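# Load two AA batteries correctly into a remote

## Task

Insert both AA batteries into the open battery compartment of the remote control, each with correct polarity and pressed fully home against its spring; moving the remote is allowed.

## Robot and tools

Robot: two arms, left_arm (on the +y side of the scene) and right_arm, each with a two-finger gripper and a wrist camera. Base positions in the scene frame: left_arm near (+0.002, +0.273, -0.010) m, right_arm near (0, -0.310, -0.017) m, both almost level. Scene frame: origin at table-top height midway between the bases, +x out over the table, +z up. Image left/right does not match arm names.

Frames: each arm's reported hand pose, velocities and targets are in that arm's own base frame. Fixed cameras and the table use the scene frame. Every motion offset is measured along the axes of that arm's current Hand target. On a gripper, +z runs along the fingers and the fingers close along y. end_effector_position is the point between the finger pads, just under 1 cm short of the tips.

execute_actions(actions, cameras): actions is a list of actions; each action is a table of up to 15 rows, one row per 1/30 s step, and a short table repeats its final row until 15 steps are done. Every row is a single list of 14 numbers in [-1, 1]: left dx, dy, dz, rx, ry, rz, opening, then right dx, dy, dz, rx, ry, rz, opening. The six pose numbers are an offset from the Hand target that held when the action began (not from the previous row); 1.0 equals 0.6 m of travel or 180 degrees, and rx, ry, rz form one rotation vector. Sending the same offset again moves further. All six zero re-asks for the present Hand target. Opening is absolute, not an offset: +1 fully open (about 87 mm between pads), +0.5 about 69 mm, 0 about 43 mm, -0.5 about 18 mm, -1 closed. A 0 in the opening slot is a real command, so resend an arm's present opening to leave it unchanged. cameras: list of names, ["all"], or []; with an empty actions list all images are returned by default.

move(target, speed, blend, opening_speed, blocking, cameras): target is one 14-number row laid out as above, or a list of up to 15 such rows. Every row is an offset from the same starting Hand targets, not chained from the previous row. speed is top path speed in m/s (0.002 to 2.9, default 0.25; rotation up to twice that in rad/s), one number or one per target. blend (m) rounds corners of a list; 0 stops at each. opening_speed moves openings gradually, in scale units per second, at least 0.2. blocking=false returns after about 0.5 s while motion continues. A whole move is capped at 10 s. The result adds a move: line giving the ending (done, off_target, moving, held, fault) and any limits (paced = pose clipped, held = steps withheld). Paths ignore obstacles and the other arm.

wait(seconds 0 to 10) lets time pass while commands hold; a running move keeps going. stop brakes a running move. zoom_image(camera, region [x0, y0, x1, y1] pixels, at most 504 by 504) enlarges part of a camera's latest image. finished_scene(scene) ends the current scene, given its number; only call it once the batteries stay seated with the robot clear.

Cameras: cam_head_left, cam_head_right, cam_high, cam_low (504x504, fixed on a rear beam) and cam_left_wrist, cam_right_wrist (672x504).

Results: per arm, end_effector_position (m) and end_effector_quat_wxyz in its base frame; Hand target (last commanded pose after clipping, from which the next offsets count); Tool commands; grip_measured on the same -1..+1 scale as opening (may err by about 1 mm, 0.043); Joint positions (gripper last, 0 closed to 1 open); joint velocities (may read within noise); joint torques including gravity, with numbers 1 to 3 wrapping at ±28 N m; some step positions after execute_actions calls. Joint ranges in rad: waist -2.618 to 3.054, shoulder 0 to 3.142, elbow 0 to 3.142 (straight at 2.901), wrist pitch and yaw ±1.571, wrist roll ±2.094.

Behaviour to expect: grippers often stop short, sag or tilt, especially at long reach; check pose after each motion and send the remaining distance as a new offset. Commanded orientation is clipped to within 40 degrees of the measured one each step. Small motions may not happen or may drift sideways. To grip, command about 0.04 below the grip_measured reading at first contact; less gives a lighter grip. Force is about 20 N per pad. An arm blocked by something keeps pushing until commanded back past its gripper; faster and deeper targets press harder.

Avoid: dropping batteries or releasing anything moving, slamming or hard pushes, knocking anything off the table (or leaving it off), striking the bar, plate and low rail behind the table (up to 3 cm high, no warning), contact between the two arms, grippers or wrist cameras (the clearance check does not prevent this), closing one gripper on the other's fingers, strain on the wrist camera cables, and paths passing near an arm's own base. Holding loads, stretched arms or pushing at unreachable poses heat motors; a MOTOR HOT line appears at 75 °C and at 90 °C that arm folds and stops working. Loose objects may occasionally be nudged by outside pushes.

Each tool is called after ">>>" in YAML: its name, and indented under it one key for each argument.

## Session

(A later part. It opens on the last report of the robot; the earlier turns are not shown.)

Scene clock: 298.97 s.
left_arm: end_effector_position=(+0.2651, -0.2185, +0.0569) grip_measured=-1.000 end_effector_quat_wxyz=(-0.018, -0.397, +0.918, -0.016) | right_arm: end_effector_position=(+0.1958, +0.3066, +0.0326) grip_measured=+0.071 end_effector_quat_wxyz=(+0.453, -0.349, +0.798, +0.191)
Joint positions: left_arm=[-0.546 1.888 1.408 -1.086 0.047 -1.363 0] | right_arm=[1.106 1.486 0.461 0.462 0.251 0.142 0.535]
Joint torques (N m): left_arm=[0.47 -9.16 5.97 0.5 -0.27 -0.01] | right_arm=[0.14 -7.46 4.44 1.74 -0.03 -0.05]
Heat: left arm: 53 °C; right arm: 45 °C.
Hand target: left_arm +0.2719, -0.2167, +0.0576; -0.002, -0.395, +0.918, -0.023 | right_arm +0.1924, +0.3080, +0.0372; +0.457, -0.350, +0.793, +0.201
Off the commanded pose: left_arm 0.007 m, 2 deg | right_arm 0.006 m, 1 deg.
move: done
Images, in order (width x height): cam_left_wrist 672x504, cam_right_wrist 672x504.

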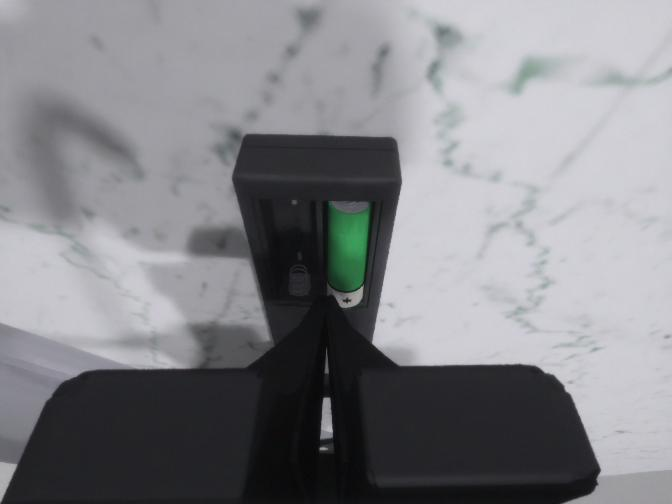

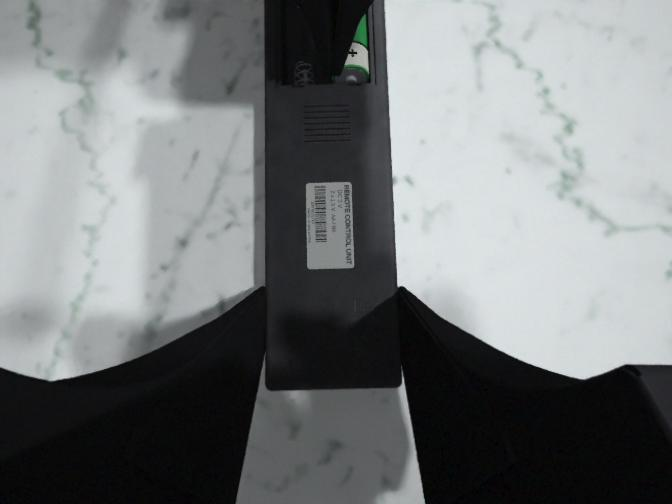

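>>> move:
  target:
    - [0,-0.005,-0.05,0,0,0,-1, 0,0,0,0,0,0,0.0]
    - [0,-0.005,-0.006,0,0,0,-1, 0,0,0,0,0,0,0.0]
  speed: 0.08
  cameras: ["cam_left_wrist","cam_right_wrist"]

>>> zoom_image:
  camera: "cam_left_wrist"
  region: [210, 120, 420, 360]

>>> zoom_image:
  camera: "cam_right_wrist"
  region: [280, 20, 380, 100]

Scene clock: 304.47 s.
left_arm: end_effector_position=(+0.2717, -0.2225, +0.0625) grip_measured=-1.000 end_effector_quat_wxyz=(-0.011, -0.396, +0.918, -0.026) | right_arm: end_effector_position=(+0.1958, +0.3066, +0.0326) grip_measured=+0.071 end_effector_quat_wxyz=(+0.453, -0.349, +0.798, +0.191)
Joint positions: left_arm=[-0.546 1.888 1.431 -1.083 0.047 -1.362 0] | right_arm=[1.106 1.486 0.461 0.462 0.251 0.142 0.535]
Joint torques (N m): left_arm=[0.32 -8.69 6.05 0.41 -0.28 -0.05] | right_arm=[0.14 -7.46 4.44 1.75 -0.03 -0.04]
Heat: left arm: 53 °C; right arm: 46 °C.
Hand target: left_arm +0.2741, -0.2186, +0.0613; -0.002, -0.395, +0.918, -0.023 | right_arm +0.1924, +0.3080, +0.0372; +0.457, -0.350, +0.793, +0.201
Off the commanded pose: left_arm 0.005 m, 1 deg | right_arm 0.006 m, 1 deg.
move: done
Images, in order (width x height): cam_left_wrist 672x504, cam_right_wrist 672x504.

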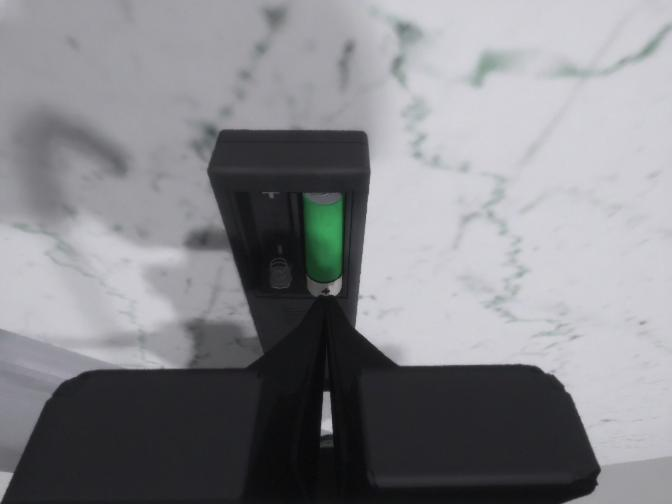

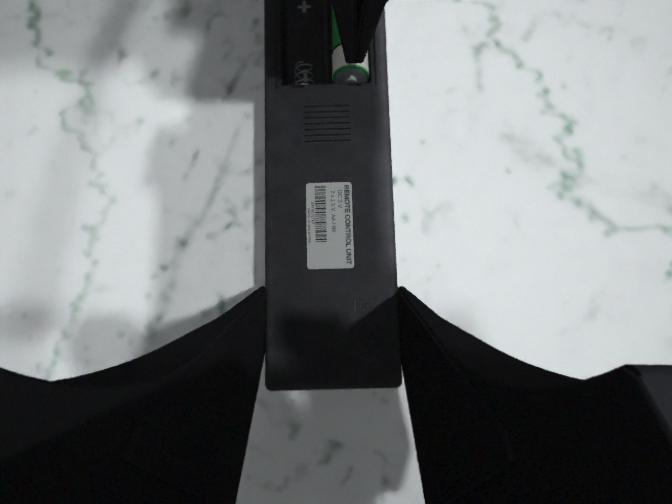

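Scaled by 2.100.

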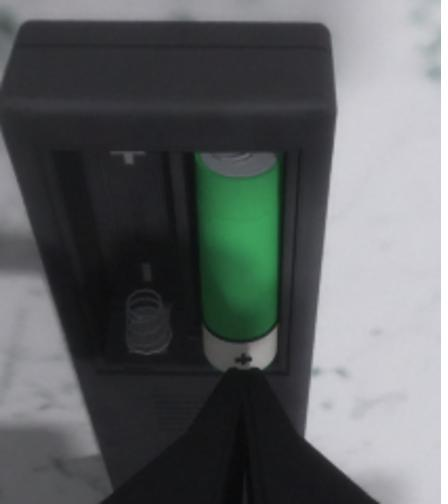

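Scaled by 5.040.

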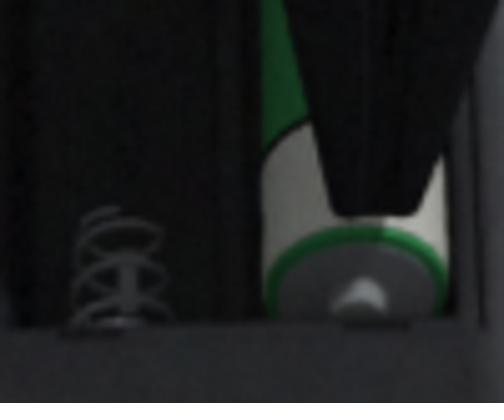

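>>> move:
  target:
    - [-0.004,0.001,0.016,0,0,0,-1, 0,0,0,0,0,0,0.0]
    - [-0.02,0.001,0.020,0,0,0,-1, 0,0,0,0,0,0,0.0]
  speed: 0.05
  cameras: []

>>> move:
  target: [-0.016,0.0,0.004,0,0,0,-1, 0,0,0,0,0,0,0.0]
  speed: 0.05
  cameras: ["cam_left_wrist","cam_right_wrist"]

>>> zoom_image:
  camera: "cam_left_wrist"
  region: [210, 120, 420, 360]

>>> zoom_image:
  camera: "cam_right_wrist"
  region: [280, 20, 380, 100]

Scene clock: 306.43 s.
left_arm: end_effector_position=(+0.2756, -0.2173, +0.0573) grip_measured=-1.000 end_effector_quat_wxyz=(-0.014, -0.395, +0.918, -0.032) | right_arm: end_effector_position=(+0.1958, +0.3066, +0.0326) grip_measured=+0.071 end_effector_quat_wxyz=(+0.453, -0.349, +0.798, +0.191)
Joint positions: left_arm=[-0.521 1.893 1.413 -1.057 0.062 -1.335 0] | right_arm=[1.106 1.486 0.461 0.462 0.251 0.142 0.535]
Joint torques (N m): left_arm=[1.05 -7.04 5.5 0.55 -0.41 -0.01] | right_arm=[0.16 -7.45 4.45 1.74 -0.03 -0.04]
Heat: left arm: 53 °C; right arm: 46 °C.
Hand target: left_arm +0.2821, -0.2100, +0.0491; -0.002, -0.395, +0.918, -0.023 | right_arm +0.1924, +0.3080, +0.0372; +0.457, -0.350, +0.793, +0.201
Off the commanded pose: left_arm 0.013 m, 2 deg | right_arm 0.006 m, 1 deg.
move: off_target (left_arm)
No camera images: "cameras" was empty.

Scene clock: 307.30 s.
left_arm: end_effector_position=(+0.2776, -0.2145, +0.0564) grip_measured=-1.000 end_effector_quat_wxyz=(-0.024, -0.393, +0.918, -0.038) | right_arm: end_effector_position=(+0.1958, +0.3066, +0.0326) grip_measured=+0.071 end_effector_quat_wxyz=(+0.453, -0.349, +0.798, +0.191)
Joint positions: left_arm=[-0.5 1.899 1.413 -1.055 0.086 -1.31 0] | right_arm=[1.106 1.486 0.461 0.462 0.251 0.142 0.535]
Joint torques (N m): left_arm=[1.36 -6.75 6.27 0.5 -0.64 0.02] | right_arm=[0.14 -7.45 4.44 1.74 -0.03 -0.05]
Heat: left arm: 52 °C; right arm: 46 °C.
Hand target: left_arm +0.2888, -0.2031, +0.0465; -0.002, -0.395, +0.918, -0.023 | right_arm +0.1924, +0.3080, +0.0372; +0.457, -0.350, +0.793, +0.201
Off the commanded pose: left_arm 0.019 m, 3 deg | right_arm 0.006 m, 1 deg.
move: off_target (left_arm)
Images, in order (width x height): cam_left_wrist 672x504, cam_right_wrist 672x504.

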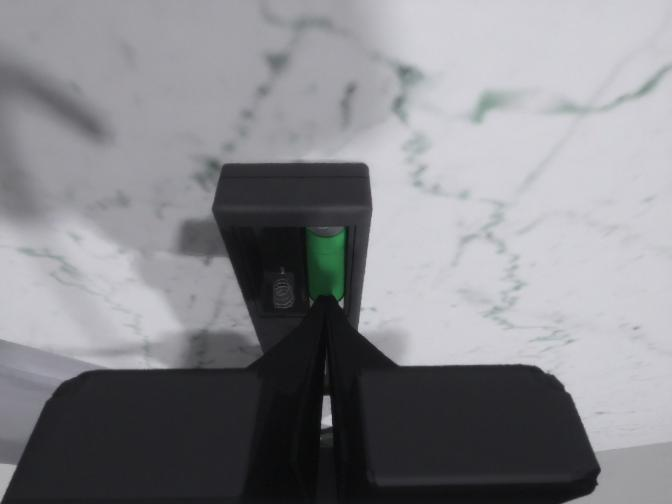

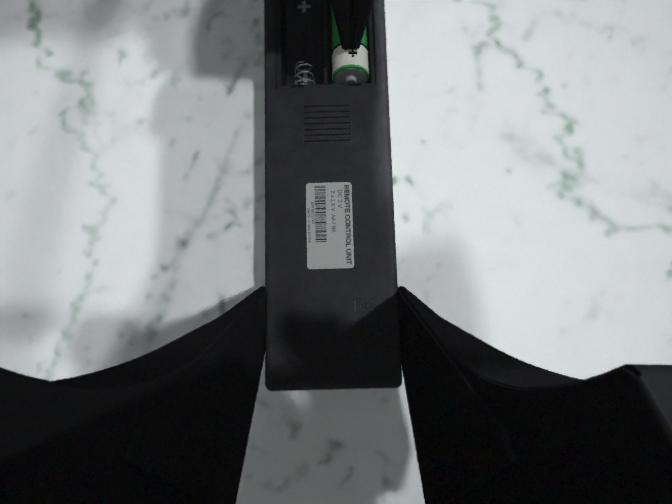

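Scaled by 2.100.

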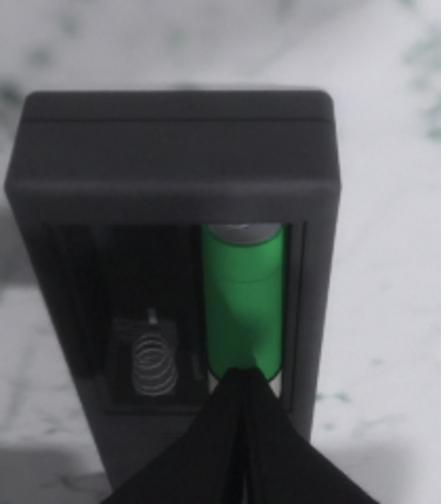

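Scaled by 5.040.

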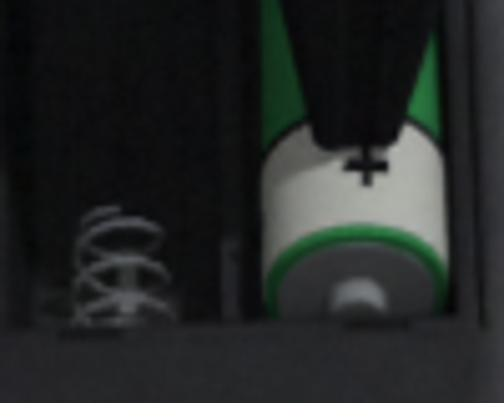

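>>> move:
  target: [0.01,0.0,0.012,0,0,0,-1, 0,0,0,0,0,0,0.0]
  speed: 0.05
  cameras: []

>>> move:
  target: [0.01,0.0,0.012,0,0,0,-1, 0,0,0,0,0,0,0.0]
  speed: 0.05
  cameras: ["cam_left_wrist","cam_right_wrist"]

>>> zoom_image:
  camera: "cam_right_wrist"
  region: [280, 20, 380, 100]

Scene clock: 308.60 s.
left_arm: end_effector_position=(+0.2777, -0.2149, +0.0557) grip_measured=-1.000 end_effector_quat_wxyz=(-0.024, -0.393, +0.918, -0.040) | right_arm: end_effector_position=(+0.1958, +0.3066, +0.0326) grip_measured=+0.071 end_effector_quat_wxyz=(+0.453, -0.349, +0.798, +0.191)
Joint positions: left_arm=[-0.5 1.899 1.41 -1.049 0.087 -1.31 0] | right_arm=[1.106 1.486 0.461 0.462 0.251 0.142 0.535]
Joint torques (N m): left_arm=[0.01 -6.39 4.12 0.77 -0.67 -0.16] | right_arm=[0.14 -7.46 4.44 1.74 -0.03 -0.05]
Heat: left arm: 52 °C; right arm: 46 °C.
Hand target: left_arm +0.2847, -0.2078, +0.0394; -0.002, -0.395, +0.918, -0.023 | right_arm +0.1924, +0.3080, +0.0372; +0.457, -0.350, +0.793, +0.201
Off the commanded pose: left_arm 0.019 m, 3 deg | right_arm 0.006 m, 1 deg.
move: off_target (left_arm)
No camera images: "cameras" was empty.

Scene clock: 309.33 s.
left_arm: end_effector_position=(+0.2764, -0.2167, +0.0547) grip_measured=-1.000 end_effector_quat_wxyz=(-0.022, -0.390, +0.920, -0.043) | right_arm: end_effector_position=(+0.1958, +0.3066, +0.0326) grip_measured=+0.071 end_effector_quat_wxyz=(+0.453, -0.349, +0.798, +0.191)
Joint positions: left_arm=[-0.506 1.894 1.399 -1.036 0.087 -1.31 0] | right_arm=[1.106 1.486 0.461 0.462 0.251 0.142 0.535]
Joint torques (N m): left_arm=[-0.73 -5.83 2.81 0.9 -0.68 -0.31] | right_arm=[0.16 -7.46 4.44 1.75 -0.03 -0.05]
Heat: left arm: 52 °C; right arm: 46 °C.
Hand target: left_arm +0.2806, -0.2126, +0.0323; -0.002, -0.395, +0.918, -0.023 | right_arm +0.1924, +0.3080, +0.0372; +0.457, -0.350, +0.793, +0.201
Off the commanded pose: left_arm 0.023 m, 3 deg | right_arm 0.006 m, 1 deg.
move: off_target (left_arm)
Images, in order (width x height): cam_left_wrist 672x504, cam_right_wrist 672x504.

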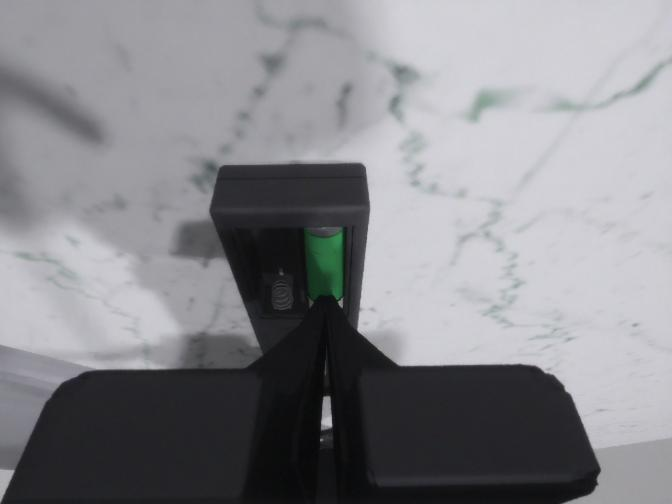

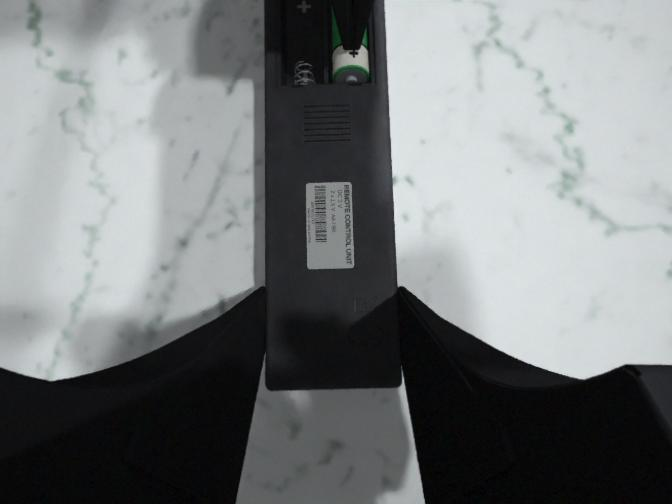

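Scaled by 5.040.

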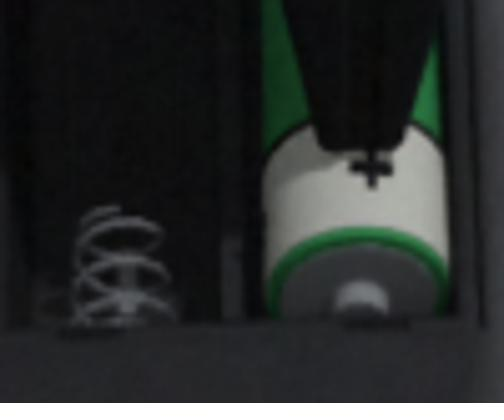

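>>> move:
  target:
    - [0.0025,-0.0053,-0.125,0,0,0,-1, 0,0,0,0,0,0,0.0]
    - [-0.009,0.0793,-0.0998,0,0,0.494,-1, 0,0,0,0,0,0,0.0]
  speed: [0.12,0.3]
  cameras: ["cam_left_wrist","cam_right_wrist"]

Scene clock: 320.30 s.
left_arm: end_effector_position=(+0.2461, -0.1744, +0.0805) grip_measured=-1.000 end_effector_quat_wxyz=(-0.008, +0.354, +0.935, -0.019) | right_arm: end_effector_position=(+0.1958, +0.3066, +0.0326) grip_measured=+0.071 end_effector_quat_wxyz=(+0.453, -0.349, +0.798, +0.191)
Joint positions: left_arm=[-0.609 1.859 1.472 -1.19 0.04 0.114 0] | right_arm=[1.106 1.486 0.461 0.462 0.251 0.142 0.535]
Joint torques (N m): left_arm=[-0.1 -11.45 6.08 0.41 -0.13 0.01] | right_arm=[0.14 -7.45 4.45 1.75 -0.03 -0.05]
Heat: left arm: 52 °C; right arm: 46 °C.
Hand target: left_arm +0.2489, -0.1732, +0.0901; +0.015, +0.361, +0.932, -0.018 | right_arm +0.1924, +0.3080, +0.0372; +0.457, -0.350, +0.793, +0.201
Off the commanded pose: left_arm 0.010 m, 3 deg | right_arm 0.006 m, 1 deg.
move: off_target (left_arm)
Images, in order (width x height): cam_left_wrist 672x504, cam_right_wrist 672x504.

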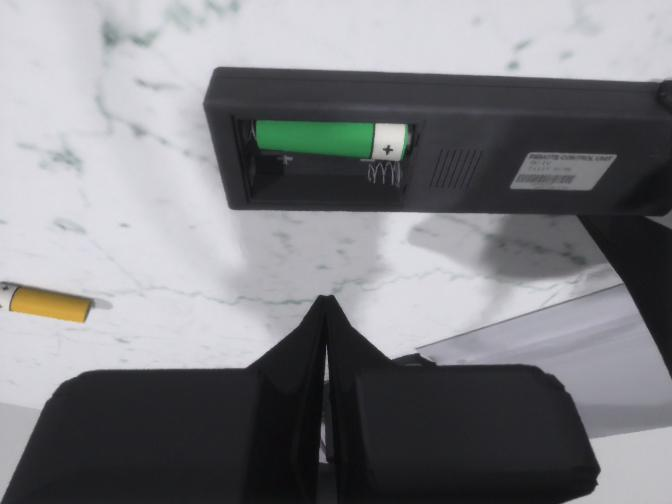

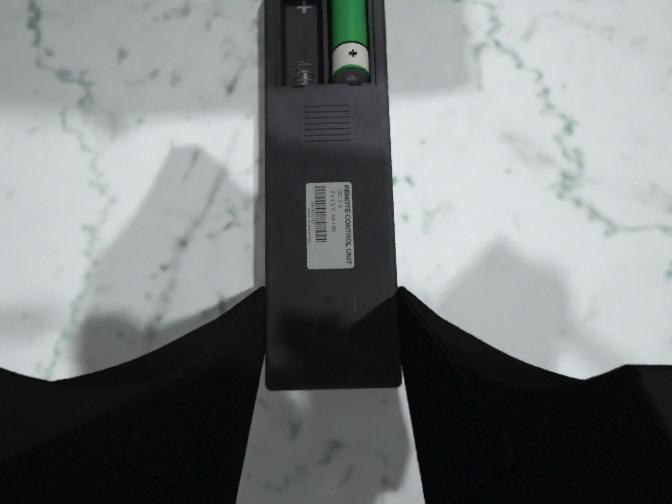

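>>> zoom_image:
  camera: "cam_left_wrist"
  region: [200, 60, 440, 220]

>>> zoom_image:
  camera: "cam_left_wrist"
  region: [340, 100, 440, 200]

>>> zoom_image:
  camera: "cam_right_wrist"
  region: [280, 20, 380, 100]

Scaled by 2.100.

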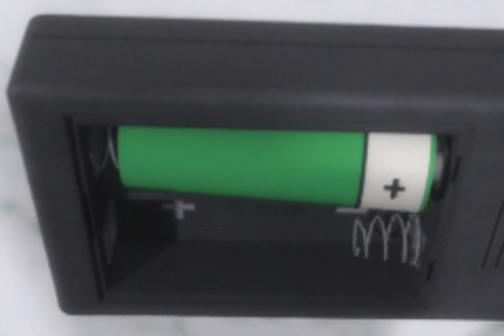

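Scaled by 5.040.

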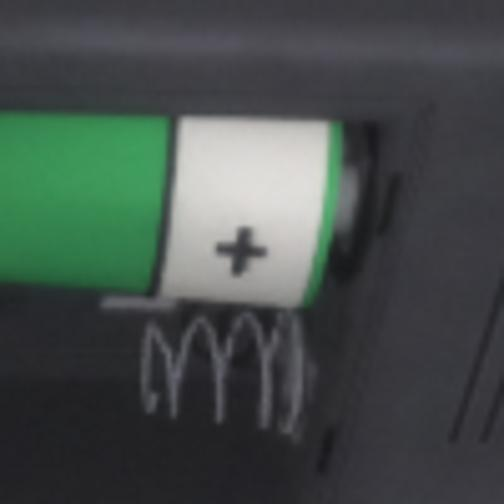

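Scaled by 5.040.

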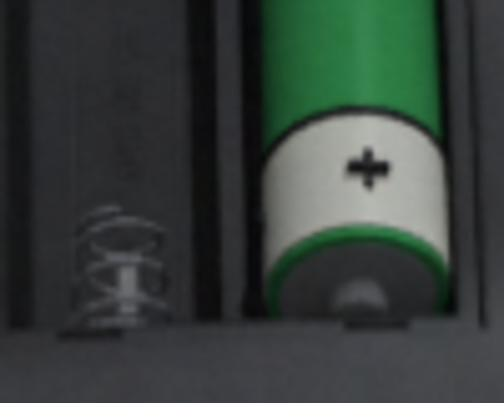

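>>> move:
  target: [-0.0937,-0.025,-0.02,0,0,-0.494,-0.82, 0,0,0,0,0,0,0.0]
  speed: 0.3
  opening_speed: 1.0
  cameras: []

Scene clock: 326.20 s.
left_arm: end_effector_position=(+0.2733, -0.2208, +0.0952) grip_measured=-0.820 end_effector_quat_wxyz=(-0.012, -0.387, +0.922, -0.017) | right_arm: end_effector_position=(+0.1958, +0.3066, +0.0326) grip_measured=+0.071 end_effector_quat_wxyz=(+0.453, -0.349, +0.798, +0.191)
Joint positions: left_arm=[-0.544 1.891 1.568 -1.235 0.04 -1.339 0.09] | right_arm=[1.106 1.486 0.461 0.462 0.251 0.142 0.535]
Joint torques (N m): left_arm=[0.32 -8.85 9.74 0.13 -0.2 -0.23] | right_arm=[0.16 -7.46 4.44 1.74 -0.03 -0.05]
Heat: left arm: 52 °C; right arm: 46 °C.
Hand target: left_arm +0.2802, -0.2216, +0.1047; -0.002, -0.395, +0.918, -0.023 | right_arm +0.1924, +0.3080, +0.0372; +0.457, -0.350, +0.793, +0.201
Off the commanded pose: left_arm 0.012 m, 2 deg | right_arm 0.006 m, 1 deg.
move: off_target (left_arm)
No camera images: "cameras" was empty.

>>> move:
  target: [0.0063,0.0075,0.0678,0,0,0,-0.82, 0,0,0,0,0,0,0.0]
  speed: 0.08
  cameras: ["cam_left_wrist","cam_right_wrist"]

>>> zoom_image:
  camera: "cam_left_wrist"
  region: [210, 120, 420, 360]

>>> zoom_image:
  camera: "cam_right_wrist"
  region: [280, 20, 380, 100]

Scene clock: 327.80 s.
left_arm: end_effector_position=(+0.2742, -0.2236, +0.0659) grip_measured=-0.820 end_effector_quat_wxyz=(-0.006, -0.390, +0.920, -0.026) | right_arm: end_effector_position=(+0.1958, +0.3066, +0.0326) grip_measured=+0.071 end_effector_quat_wxyz=(+0.453, -0.349, +0.798, +0.191)
Joint positions: left_arm=[-0.549 1.894 1.454 -1.096 0.04 -1.351 0.09] | right_arm=[1.106 1.486 0.461 0.462 0.251 0.142 0.535]
Joint torques (N m): left_arm=[-0.13 -8.38 6 0.39 -0.22 -0.23] | right_arm=[0.16 -7.45 4.45 1.74 -0.03 -0.05]
Heat: left arm: 52 °C; right arm: 46 °C.
Hand target: left_arm +0.2750, -0.2231, +0.0640; -0.002, -0.395, +0.918, -0.023 | right_arm +0.1924, +0.3080, +0.0372; +0.457, -0.350, +0.793, +0.201
Off the commanded pose: left_arm 0.002 m, 1 deg | right_arm 0.006 m, 1 deg.
move: done
Images, in order (width x height): cam_left_wrist 672x504, cam_right_wrist 672x504.

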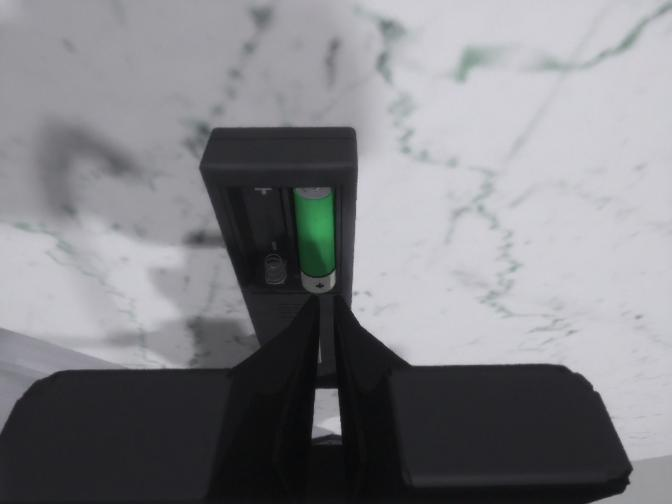

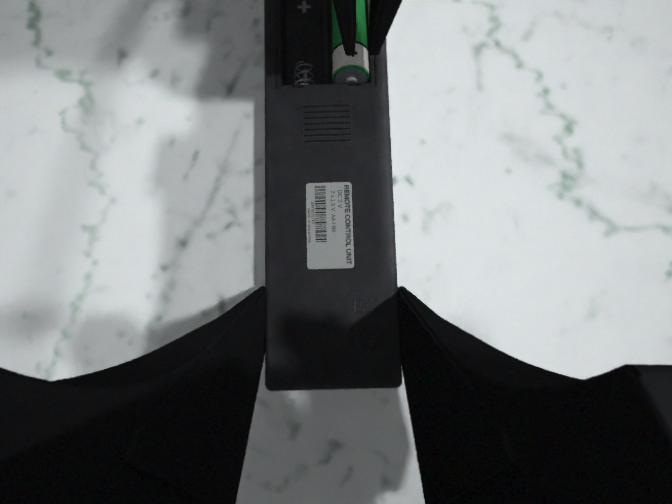

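Scaled by 2.100.

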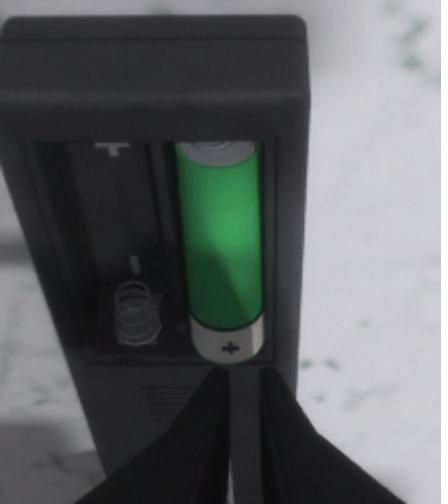

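Scaled by 5.040.

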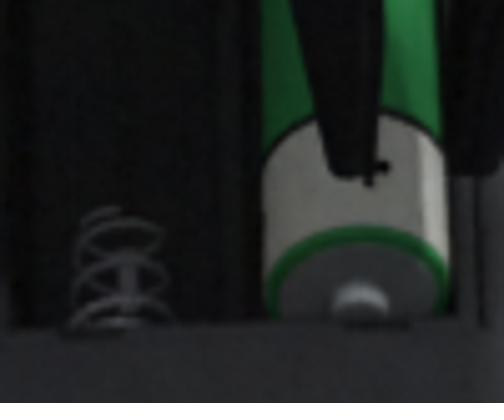

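>>> move:
  target:
    - [0,0.0045,-0.05,0,0,0,-0.82, 0,0,0,0,0,0,0.0]
    - [0,0.0045,0.001,0,0,0,-0.82, 0,0,0,0,0,0,0.0]
  speed: 0.08
  cameras: ["cam_left_wrist","cam_right_wrist"]

>>> zoom_image:
  camera: "cam_left_wrist"
  region: [210, 120, 420, 360]

>>> zoom_image:
  camera: "cam_right_wrist"
  region: [280, 20, 380, 100]

Scene clock: 330.23 s.
left_arm: end_effector_position=(+0.2717, -0.2221, +0.0622) grip_measured=-0.820 end_effector_quat_wxyz=(-0.009, -0.390, +0.920, -0.022) | right_arm: end_effector_position=(+0.1958, +0.3066, +0.0326) grip_measured=+0.071 end_effector_quat_wxyz=(+0.453, -0.349, +0.798, +0.191)
Joint positions: left_arm=[-0.549 1.894 1.439 -1.09 0.04 -1.351 0.09] | right_arm=[1.106 1.486 0.461 0.462 0.251 0.142 0.535]
Joint torques (N m): left_arm=[-0.05 -9.01 6.08 0.36 -0.22 -0.23] | right_arm=[0.14 -7.46 4.45 1.75 -0.03 -0.05]
Heat: left arm: 52 °C; right arm: 46 °C.
Hand target: left_arm +0.2730, -0.2213, +0.0633; -0.002, -0.395, +0.918, -0.024 | right_arm +0.1924, +0.3080, +0.0372; +0.457, -0.350, +0.793, +0.201
Off the commanded pose: left_arm 0.002 m, 1 deg | right_arm 0.006 m, 1 deg.
move: done
Images, in order (width x height): cam_left_wrist 672x504, cam_right_wrist 672x504.

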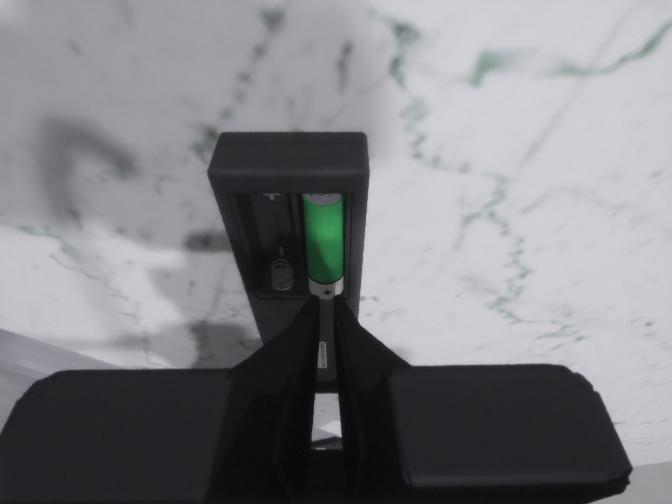

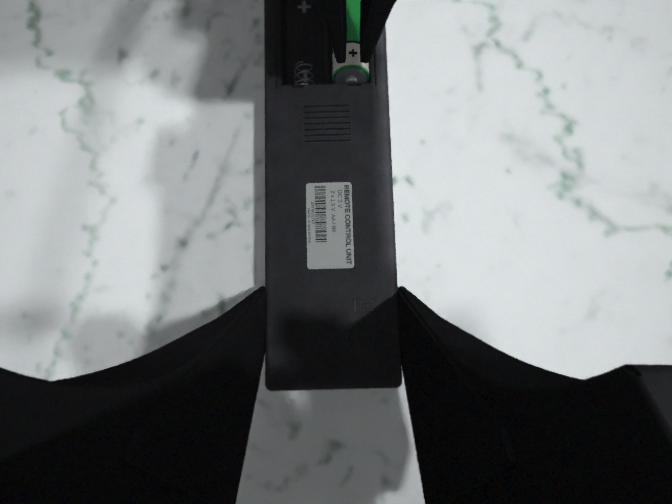

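Scaled by 2.100.

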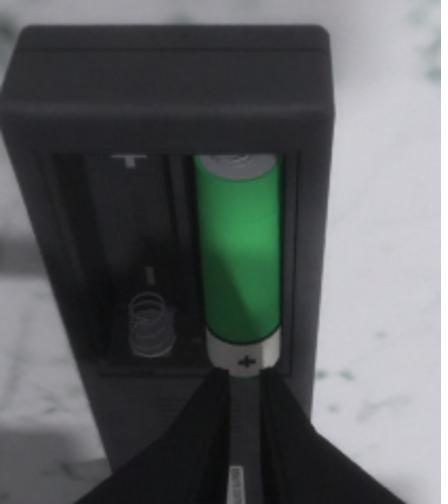

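Scaled by 5.040.

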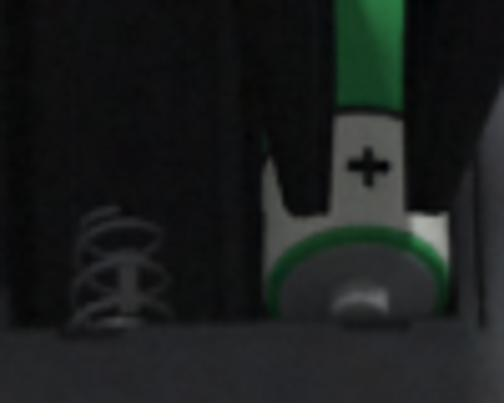

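>>> move:
  target:
    - [0,-0.001,0.016,0,0,0,-0.82, 0,0,0,0,0,0,0.0]
    - [-0.016,-0.003,0.020,0,0,0,-0.82, 0,0,0,0,0,0,0.0]
    - [-0.032,-0.005,0.024,0,0,0,-0.82, 0,0,0,0,0,0,0.0]
  speed: 0.05
  cameras: []

>>> move:
  target: [-0.016,-0.002,0.006,0,0,0,-0.82, 0,0,0,0,0,0,0.0]
  speed: 0.05
  cameras: ["cam_left_wrist","cam_right_wrist"]

>>> zoom_image:
  camera: "cam_right_wrist"
  region: [280, 20, 380, 100]

Scene clock: 332.73 s.
left_arm: end_effector_position=(+0.2728, -0.2205, +0.0561) grip_measured=-0.820 end_effector_quat_wxyz=(-0.031, -0.393, +0.919, -0.035) | right_arm: end_effector_position=(+0.1958, +0.3066, +0.0326) grip_measured=+0.071 end_effector_quat_wxyz=(+0.453, -0.349, +0.798, +0.191)
Joint positions: left_arm=[-0.518 1.906 1.42 -1.065 0.092 -1.327 0.09] | right_arm=[1.106 1.486 0.461 0.462 0.251 0.142 0.535]
Joint torques (N m): left_arm=[1.44 -6.68 7.46 0.54 -0.71 0.01] | right_arm=[0.14 -7.45 4.45 1.74 -0.03 -0.05]
Heat: left arm: 52 °C; right arm: 46 °C.
Hand target: left_arm +0.2887, -0.2100, +0.0486; -0.002, -0.395, +0.918, -0.023 | right_arm +0.1924, +0.3080, +0.0372; +0.457, -0.350, +0.793, +0.201
Off the commanded pose: left_arm 0.020 m, 4 deg | right_arm 0.006 m, 1 deg.
move: off_target (left_arm)
No camera images: "cameras" was empty.

Scene clock: 333.60 s.
left_arm: end_effector_position=(+0.2741, -0.2195, +0.0549) grip_measured=-0.820 end_effector_quat_wxyz=(-0.045, -0.390, +0.919, -0.042) | right_arm: end_effector_position=(+0.1958, +0.3066, +0.0326) grip_measured=+0.071 end_effector_quat_wxyz=(+0.453, -0.349, +0.798, +0.191)
Joint positions: left_arm=[-0.5 1.918 1.424 -1.065 0.123 -1.303 0.09] | right_arm=[1.106 1.486 0.461 0.462 0.251 0.142 0.535]
Joint torques (N m): left_arm=[1.85 -6.26 8.13 0.59 -1.04 -0.02] | right_arm=[0.14 -7.45 4.45 1.75 -0.03 -0.05]
Heat: left arm: 52 °C; right arm: 46 °C.
Hand target: left_arm +0.2961, -0.2041, +0.0448; -0.002, -0.395, +0.918, -0.023 | right_arm +0.1924, +0.3080, +0.0372; +0.457, -0.350, +0.793, +0.201
Off the commanded pose: left_arm 0.029 m, 5 deg | right_arm 0.006 m, 1 deg.
move: off_target (left_arm)
Images, in order (width x height): cam_left_wrist 672x504, cam_right_wrist 672x504.

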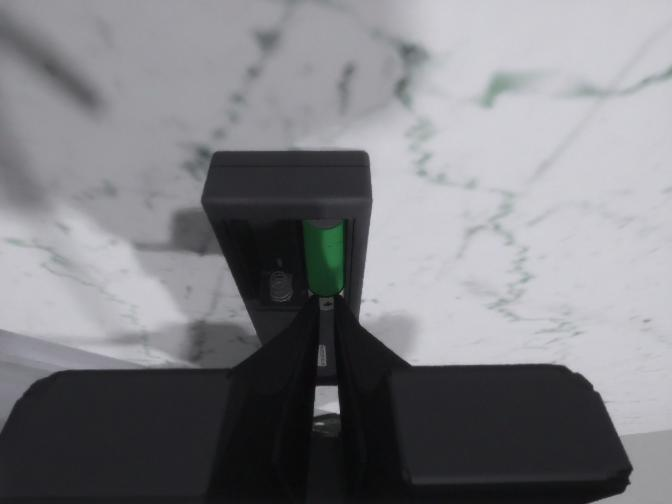

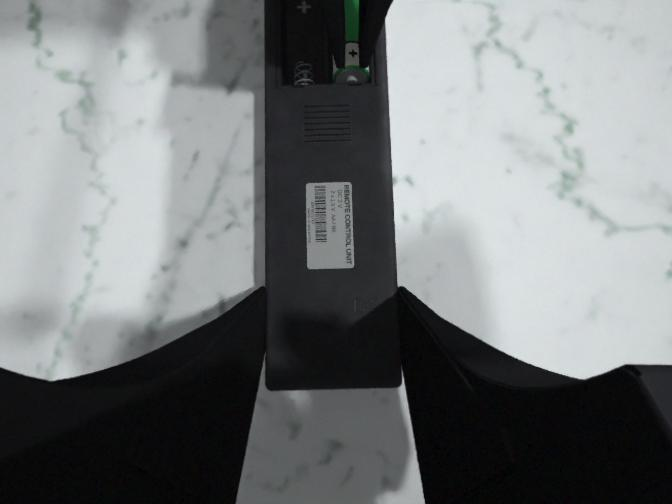

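Scaled by 5.040.

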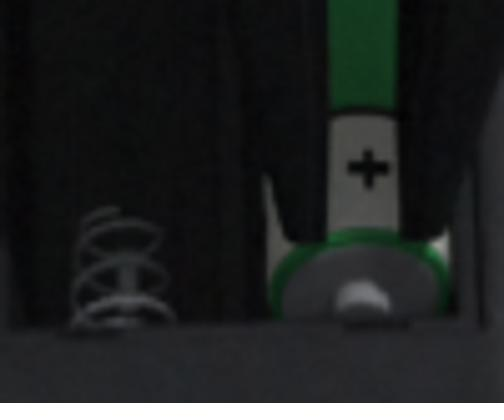

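>>> move:
  target: [-0.010,-0.002,0.012,0,0,0,-0.82, 0,0,0,0,0,0,0.0]
  speed: 0.05
  cameras: []

>>> move:
  target: [-0.010,-0.002,0.012,0,0,0,-0.82, 0,0,0,0,0,0,0.0]
  speed: 0.05
  cameras: ["cam_left_wrist","cam_right_wrist"]

>>> zoom_image:
  camera: "cam_left_wrist"
  region: [210, 140, 420, 380]

>>> zoom_image:
  camera: "cam_right_wrist"
  region: [280, 20, 380, 100]

Scene clock: 335.10 s.
left_arm: end_effector_position=(+0.2765, -0.2170, +0.0519) grip_measured=-0.820 end_effector_quat_wxyz=(-0.050, -0.390, +0.918, -0.044) | right_arm: end_effector_position=(+0.1958, +0.3066, +0.0326) grip_measured=+0.071 end_effector_quat_wxyz=(+0.453, -0.349, +0.798, +0.191)
Joint positions: left_arm=[-0.485 1.93 1.425 -1.061 0.133 -1.289 0.09] | right_arm=[1.106 1.486 0.461 0.462 0.251 0.142 0.535]
Joint torques (N m): left_arm=[1.88 -5.85 7.51 0.71 -1.1 0.01] | right_arm=[0.14 -7.45 4.44 1.75 -0.03 -0.05]
Heat: left arm: 52 °C; right arm: 46 °C.
Hand target: left_arm +0.3012, -0.2009, +0.0376; -0.002, -0.395, +0.918, -0.024 | right_arm +0.1924, +0.3080, +0.0372; +0.457, -0.350, +0.793, +0.201
Off the commanded pose: left_arm 0.033 m, 6 deg | right_arm 0.006 m, 1 deg.
move: off_target (left_arm)
No camera images: "cameras" was empty.

Scene clock: 335.93 s.
left_arm: end_effector_position=(+0.2773, -0.2167, +0.0514) grip_measured=-0.820 end_effector_quat_wxyz=(-0.061, -0.388, +0.918, -0.050) | right_arm: end_effector_position=(+0.1958, +0.3066, +0.0326) grip_measured=+0.071 end_effector_quat_wxyz=(+0.453, -0.349, +0.798, +0.191)
Joint positions: left_arm=[-0.472 1.94 1.43 -1.063 0.158 -1.272 0.09] | right_arm=[1.106 1.486 0.461 0.462 0.251 0.142 0.535]
Joint torques (N m): left_arm=[1.96 -5.33 7.1 0.84 -1.39 -0.06] | right_arm=[0.14 -7.46 4.44 1.75 -0.03 -0.05]
Heat: left arm: 52 °C; right arm: 46 °C.
Hand target: left_arm +0.3063, -0.1976, +0.0302; -0.002, -0.396, +0.918, -0.023 | right_arm +0.1924, +0.3080, +0.0372; +0.457, -0.350, +0.793, +0.201
Off the commanded pose: left_arm 0.041 m, 7 deg | right_arm 0.006 m, 1 deg.
move: off_target (left_arm)
Images, in order (width x height): cam_left_wrist 672x504, cam_right_wrist 672x504.

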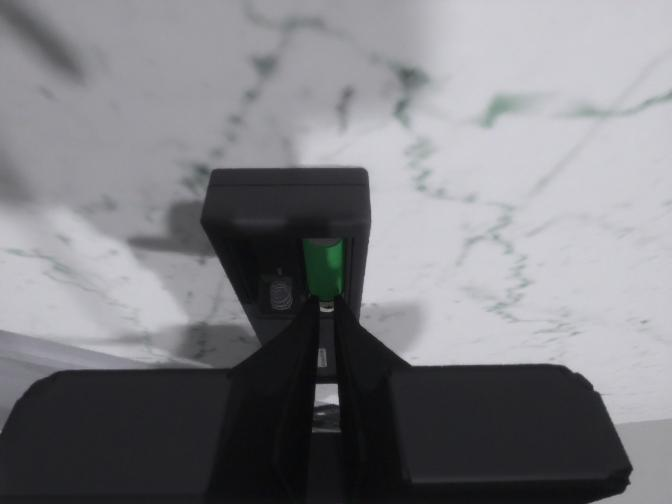

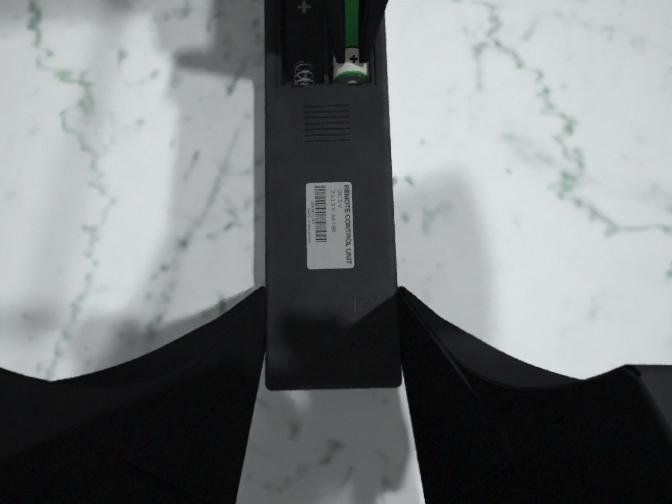

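Scaled by 2.100.

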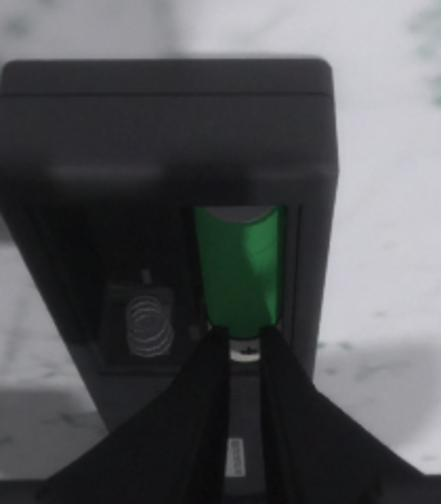

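Scaled by 5.040.

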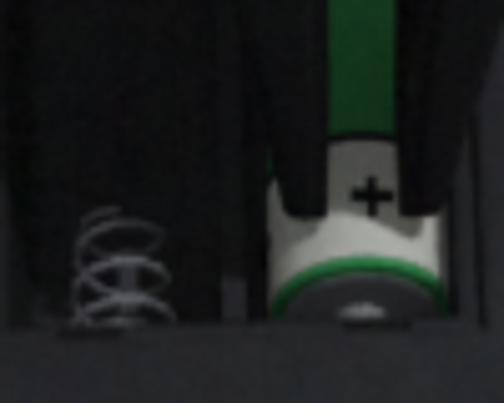

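>>> move:
  target: [0.012,0.0,0.010,0,0,0,-0.82, 0,0,0,0,0,0,0.0]
  speed: 0.05
  cameras: []

>>> move:
  target: [0.016,0.002,0.004,0,0,0,-0.82, 0,0,0,0,0,0,0.0]
  speed: 0.05
  cameras: ["cam_left_wrist","cam_right_wrist"]

>>> zoom_image:
  camera: "cam_right_wrist"
  region: [280, 20, 380, 100]

Scene clock: 337.37 s.
left_arm: end_effector_position=(+0.2771, -0.2171, +0.0514) grip_measured=-0.820 end_effector_quat_wxyz=(-0.061, -0.388, +0.918, -0.050) | right_arm: end_effector_position=(+0.1958, +0.3066, +0.0326) grip_measured=+0.071 end_effector_quat_wxyz=(+0.453, -0.349, +0.798, +0.191)
Joint positions: left_arm=[-0.473 1.94 1.43 -1.062 0.158 -1.272 0.09] | right_arm=[1.106 1.486 0.461 0.462 0.251 0.142 0.535]
Joint torques (N m): left_arm=[0.69 -5.2 5 1.06 -1.37 -0.18] | right_arm=[0.16 -7.46 4.45 1.74 -0.03 -0.05]
Heat: left arm: 52 °C; right arm: 46 °C.
Hand target: left_arm +0.3015, -0.2031, +0.0244; -0.002, -0.395, +0.918, -0.023 | right_arm +0.1924, +0.3080, +0.0372; +0.457, -0.350, +0.793, +0.201
Off the commanded pose: left_arm 0.039 m, 7 deg | right_arm 0.006 m, 1 deg.
move: off_target (left_arm)
No camera images: "cameras" was empty.

Scene clock: 338.23 s.
left_arm: end_effector_position=(+0.2765, -0.2179, +0.0507) grip_measured=-0.820 end_effector_quat_wxyz=(-0.053, -0.386, +0.920, -0.044) | right_arm: end_effector_position=(+0.1958, +0.3066, +0.0326) grip_measured=+0.071 end_effector_quat_wxyz=(+0.453, -0.349, +0.798, +0.191)
Joint positions: left_arm=[-0.485 1.938 1.43 -1.062 0.139 -1.28 0.09] | right_arm=[1.106 1.486 0.461 0.462 0.251 0.142 0.535]
Joint torques (N m): left_arm=[-0.32 -5.94 2.81 1.2 -1.16 -0.34] | right_arm=[0.14 -7.46 4.44 1.75 -0.03 -0.05]
Heat: left arm: 52 °C; right arm: 46 °C.
Hand target: left_arm +0.2940, -0.2093, +0.0221; -0.002, -0.395, +0.918, -0.023 | right_arm +0.1924, +0.3080, +0.0372; +0.457, -0.350, +0.793, +0.201
Off the commanded pose: left_arm 0.035 m, 6 deg | right_arm 0.006 m, 1 deg.
move: off_target (left_arm)
Images, in order (width x height): cam_left_wrist 672x504, cam_right_wrist 672x504.

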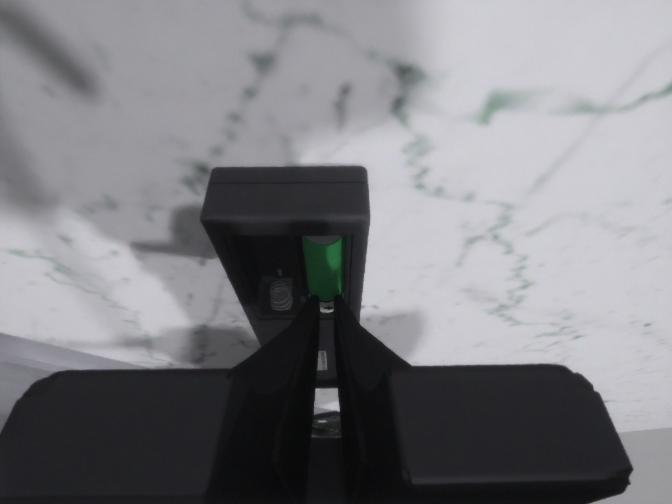

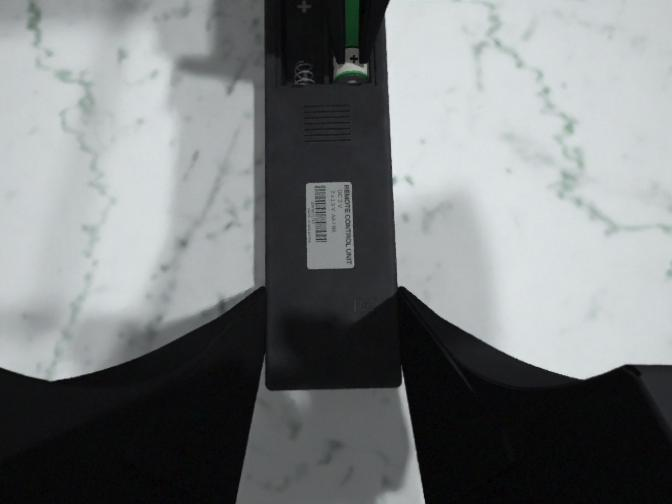

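Scaled by 5.040.

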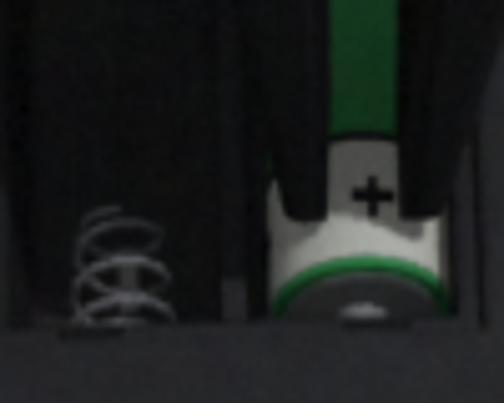

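>>> move:
  target:
    - [0.0312,0.0097,-0.0397,0,0,0,-0.82, 0,0,0,0,0,0,0.0]
    - [0.0312,0.0097,-0.0397,0,0,0,-0.75, 0,0,0,0,0,0,0.0]
  speed: 0.05
  opening_speed: 0.3
  cameras: ["cam_right_wrist"]

>>> zoom_image:
  camera: "cam_right_wrist"
  region: [280, 20, 380, 100]

Scene clock: 340.27 s.
left_arm: end_effector_position=(+0.2739, -0.2203, +0.0516) grip_measured=-0.750 end_effector_quat_wxyz=(-0.019, -0.390, +0.920, -0.028) | right_arm: end_effector_position=(+0.1958, +0.3066, +0.0326) grip_measured=+0.071 end_effector_quat_wxyz=(+0.453, -0.349, +0.798, +0.191)
Joint positions: left_arm=[-0.53 1.911 1.414 -1.052 0.065 -1.333 0.125] | right_arm=[1.106 1.486 0.461 0.462 0.251 0.142 0.535]
Joint torques (N m): left_arm=[-0.47 -8.79 4.52 0.57 -0.43 -0.29] | right_arm=[0.14 -7.46 4.45 1.74 -0.03 -0.05]
Heat: left arm: 52 °C; right arm: 46 °C.
Hand target: left_arm +0.2766, -0.2179, +0.0461; -0.002, -0.395, +0.918, -0.023 | right_arm +0.1924, +0.3080, +0.0372; +0.457, -0.350, +0.793, +0.201
Off the commanded pose: left_arm 0.007 m, 2 deg | right_arm 0.006 m, 1 deg.
move: done
Images, in order (width x height): cam_right_wrist 672x504.

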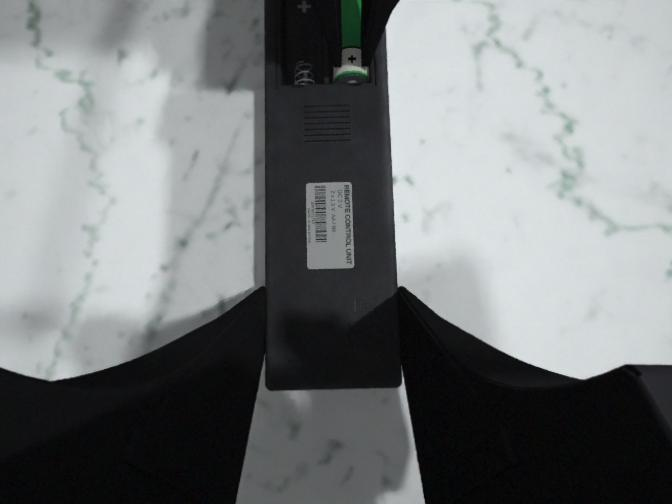

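Scaled by 5.040.

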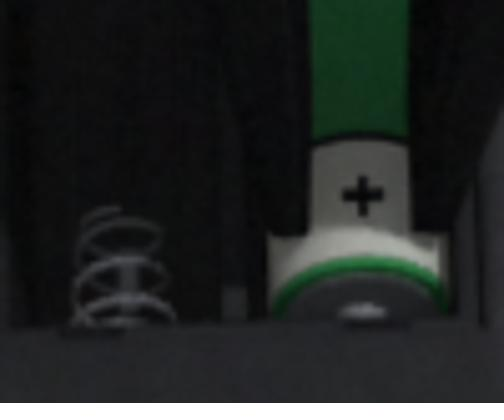

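>>> move:
  target:
    - [0,0,-0.015,0,0,0,-0.75, 0,0,0,0,0,0,0.0]
    - [0,0,-0.075,0,0,0,-0.75, 0,0,0,0,0,0,0.0]
  speed: [0.03,0.12]
  cameras: ["cam_left_wrist","cam_right_wrist"]

>>> zoom_image:
  camera: "cam_right_wrist"
  region: [280, 20, 380, 100]

>>> zoom_image:
  camera: "cam_left_wrist"
  region: [210, 80, 420, 320]

Scene clock: 342.73 s.
left_arm: end_effector_position=(+0.2687, -0.2156, +0.0736) grip_measured=-0.750 end_effector_quat_wxyz=(-0.024, -0.391, +0.920, -0.010) | right_arm: end_effector_position=(+0.1958, +0.3066, +0.0326) grip_measured=+0.071 end_effector_quat_wxyz=(+0.453, -0.349, +0.798, +0.191)
Joint positions: left_arm=[-0.532 1.899 1.489 -1.173 0.051 -1.335 0.125] | right_arm=[1.106 1.486 0.461 0.462 0.251 0.142 0.535]
Joint torques (N m): left_arm=[0.01 -11.17 9.28 0.12 -0.29 -0.2] | right_arm=[0.16 -7.46 4.44 1.74 -0.03 -0.05]
Heat: left arm: 52 °C; right arm: 46 °C.
Hand target: left_arm +0.2759, -0.2159, +0.0911; -0.002, -0.395, +0.918, -0.023 | right_arm +0.1924, +0.3080, +0.0372; +0.457, -0.350, +0.793, +0.201
Off the commanded pose: left_arm 0.019 m, 3 deg | right_arm 0.006 m, 1 deg.
move: off_target (left_arm)
Images, in order (width x height): cam_left_wrist 672x504, cam_right_wrist 672x504.

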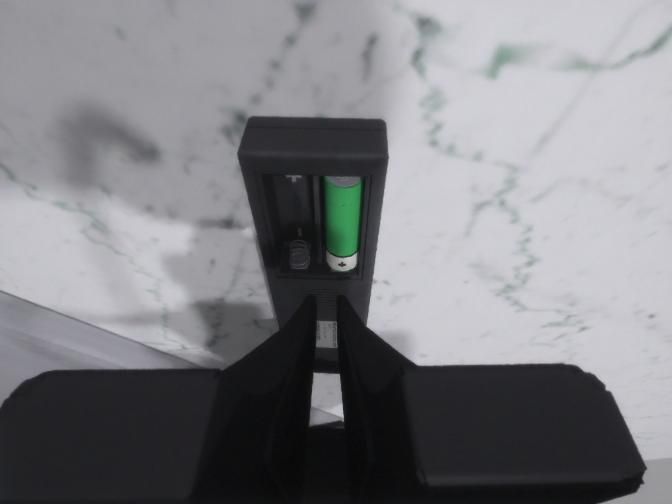

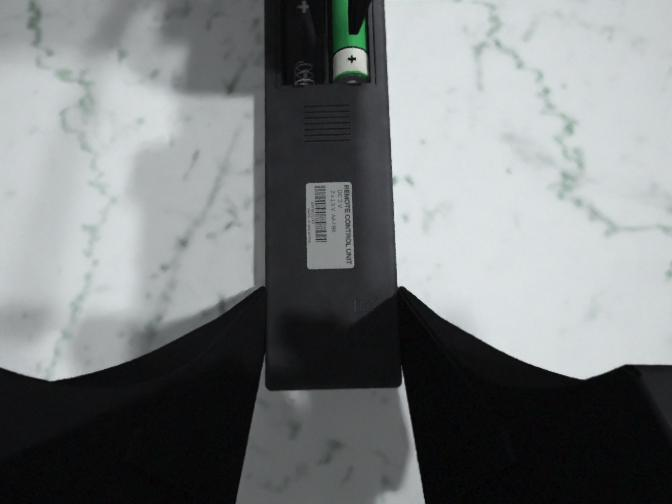

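Scaled by 5.040.

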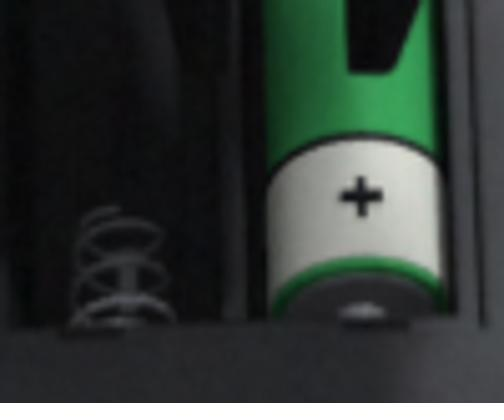

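Scaled by 2.100.

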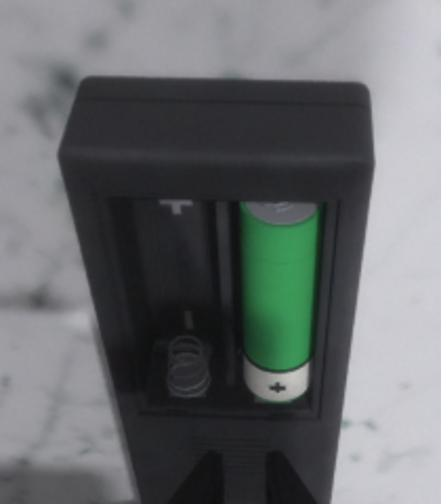

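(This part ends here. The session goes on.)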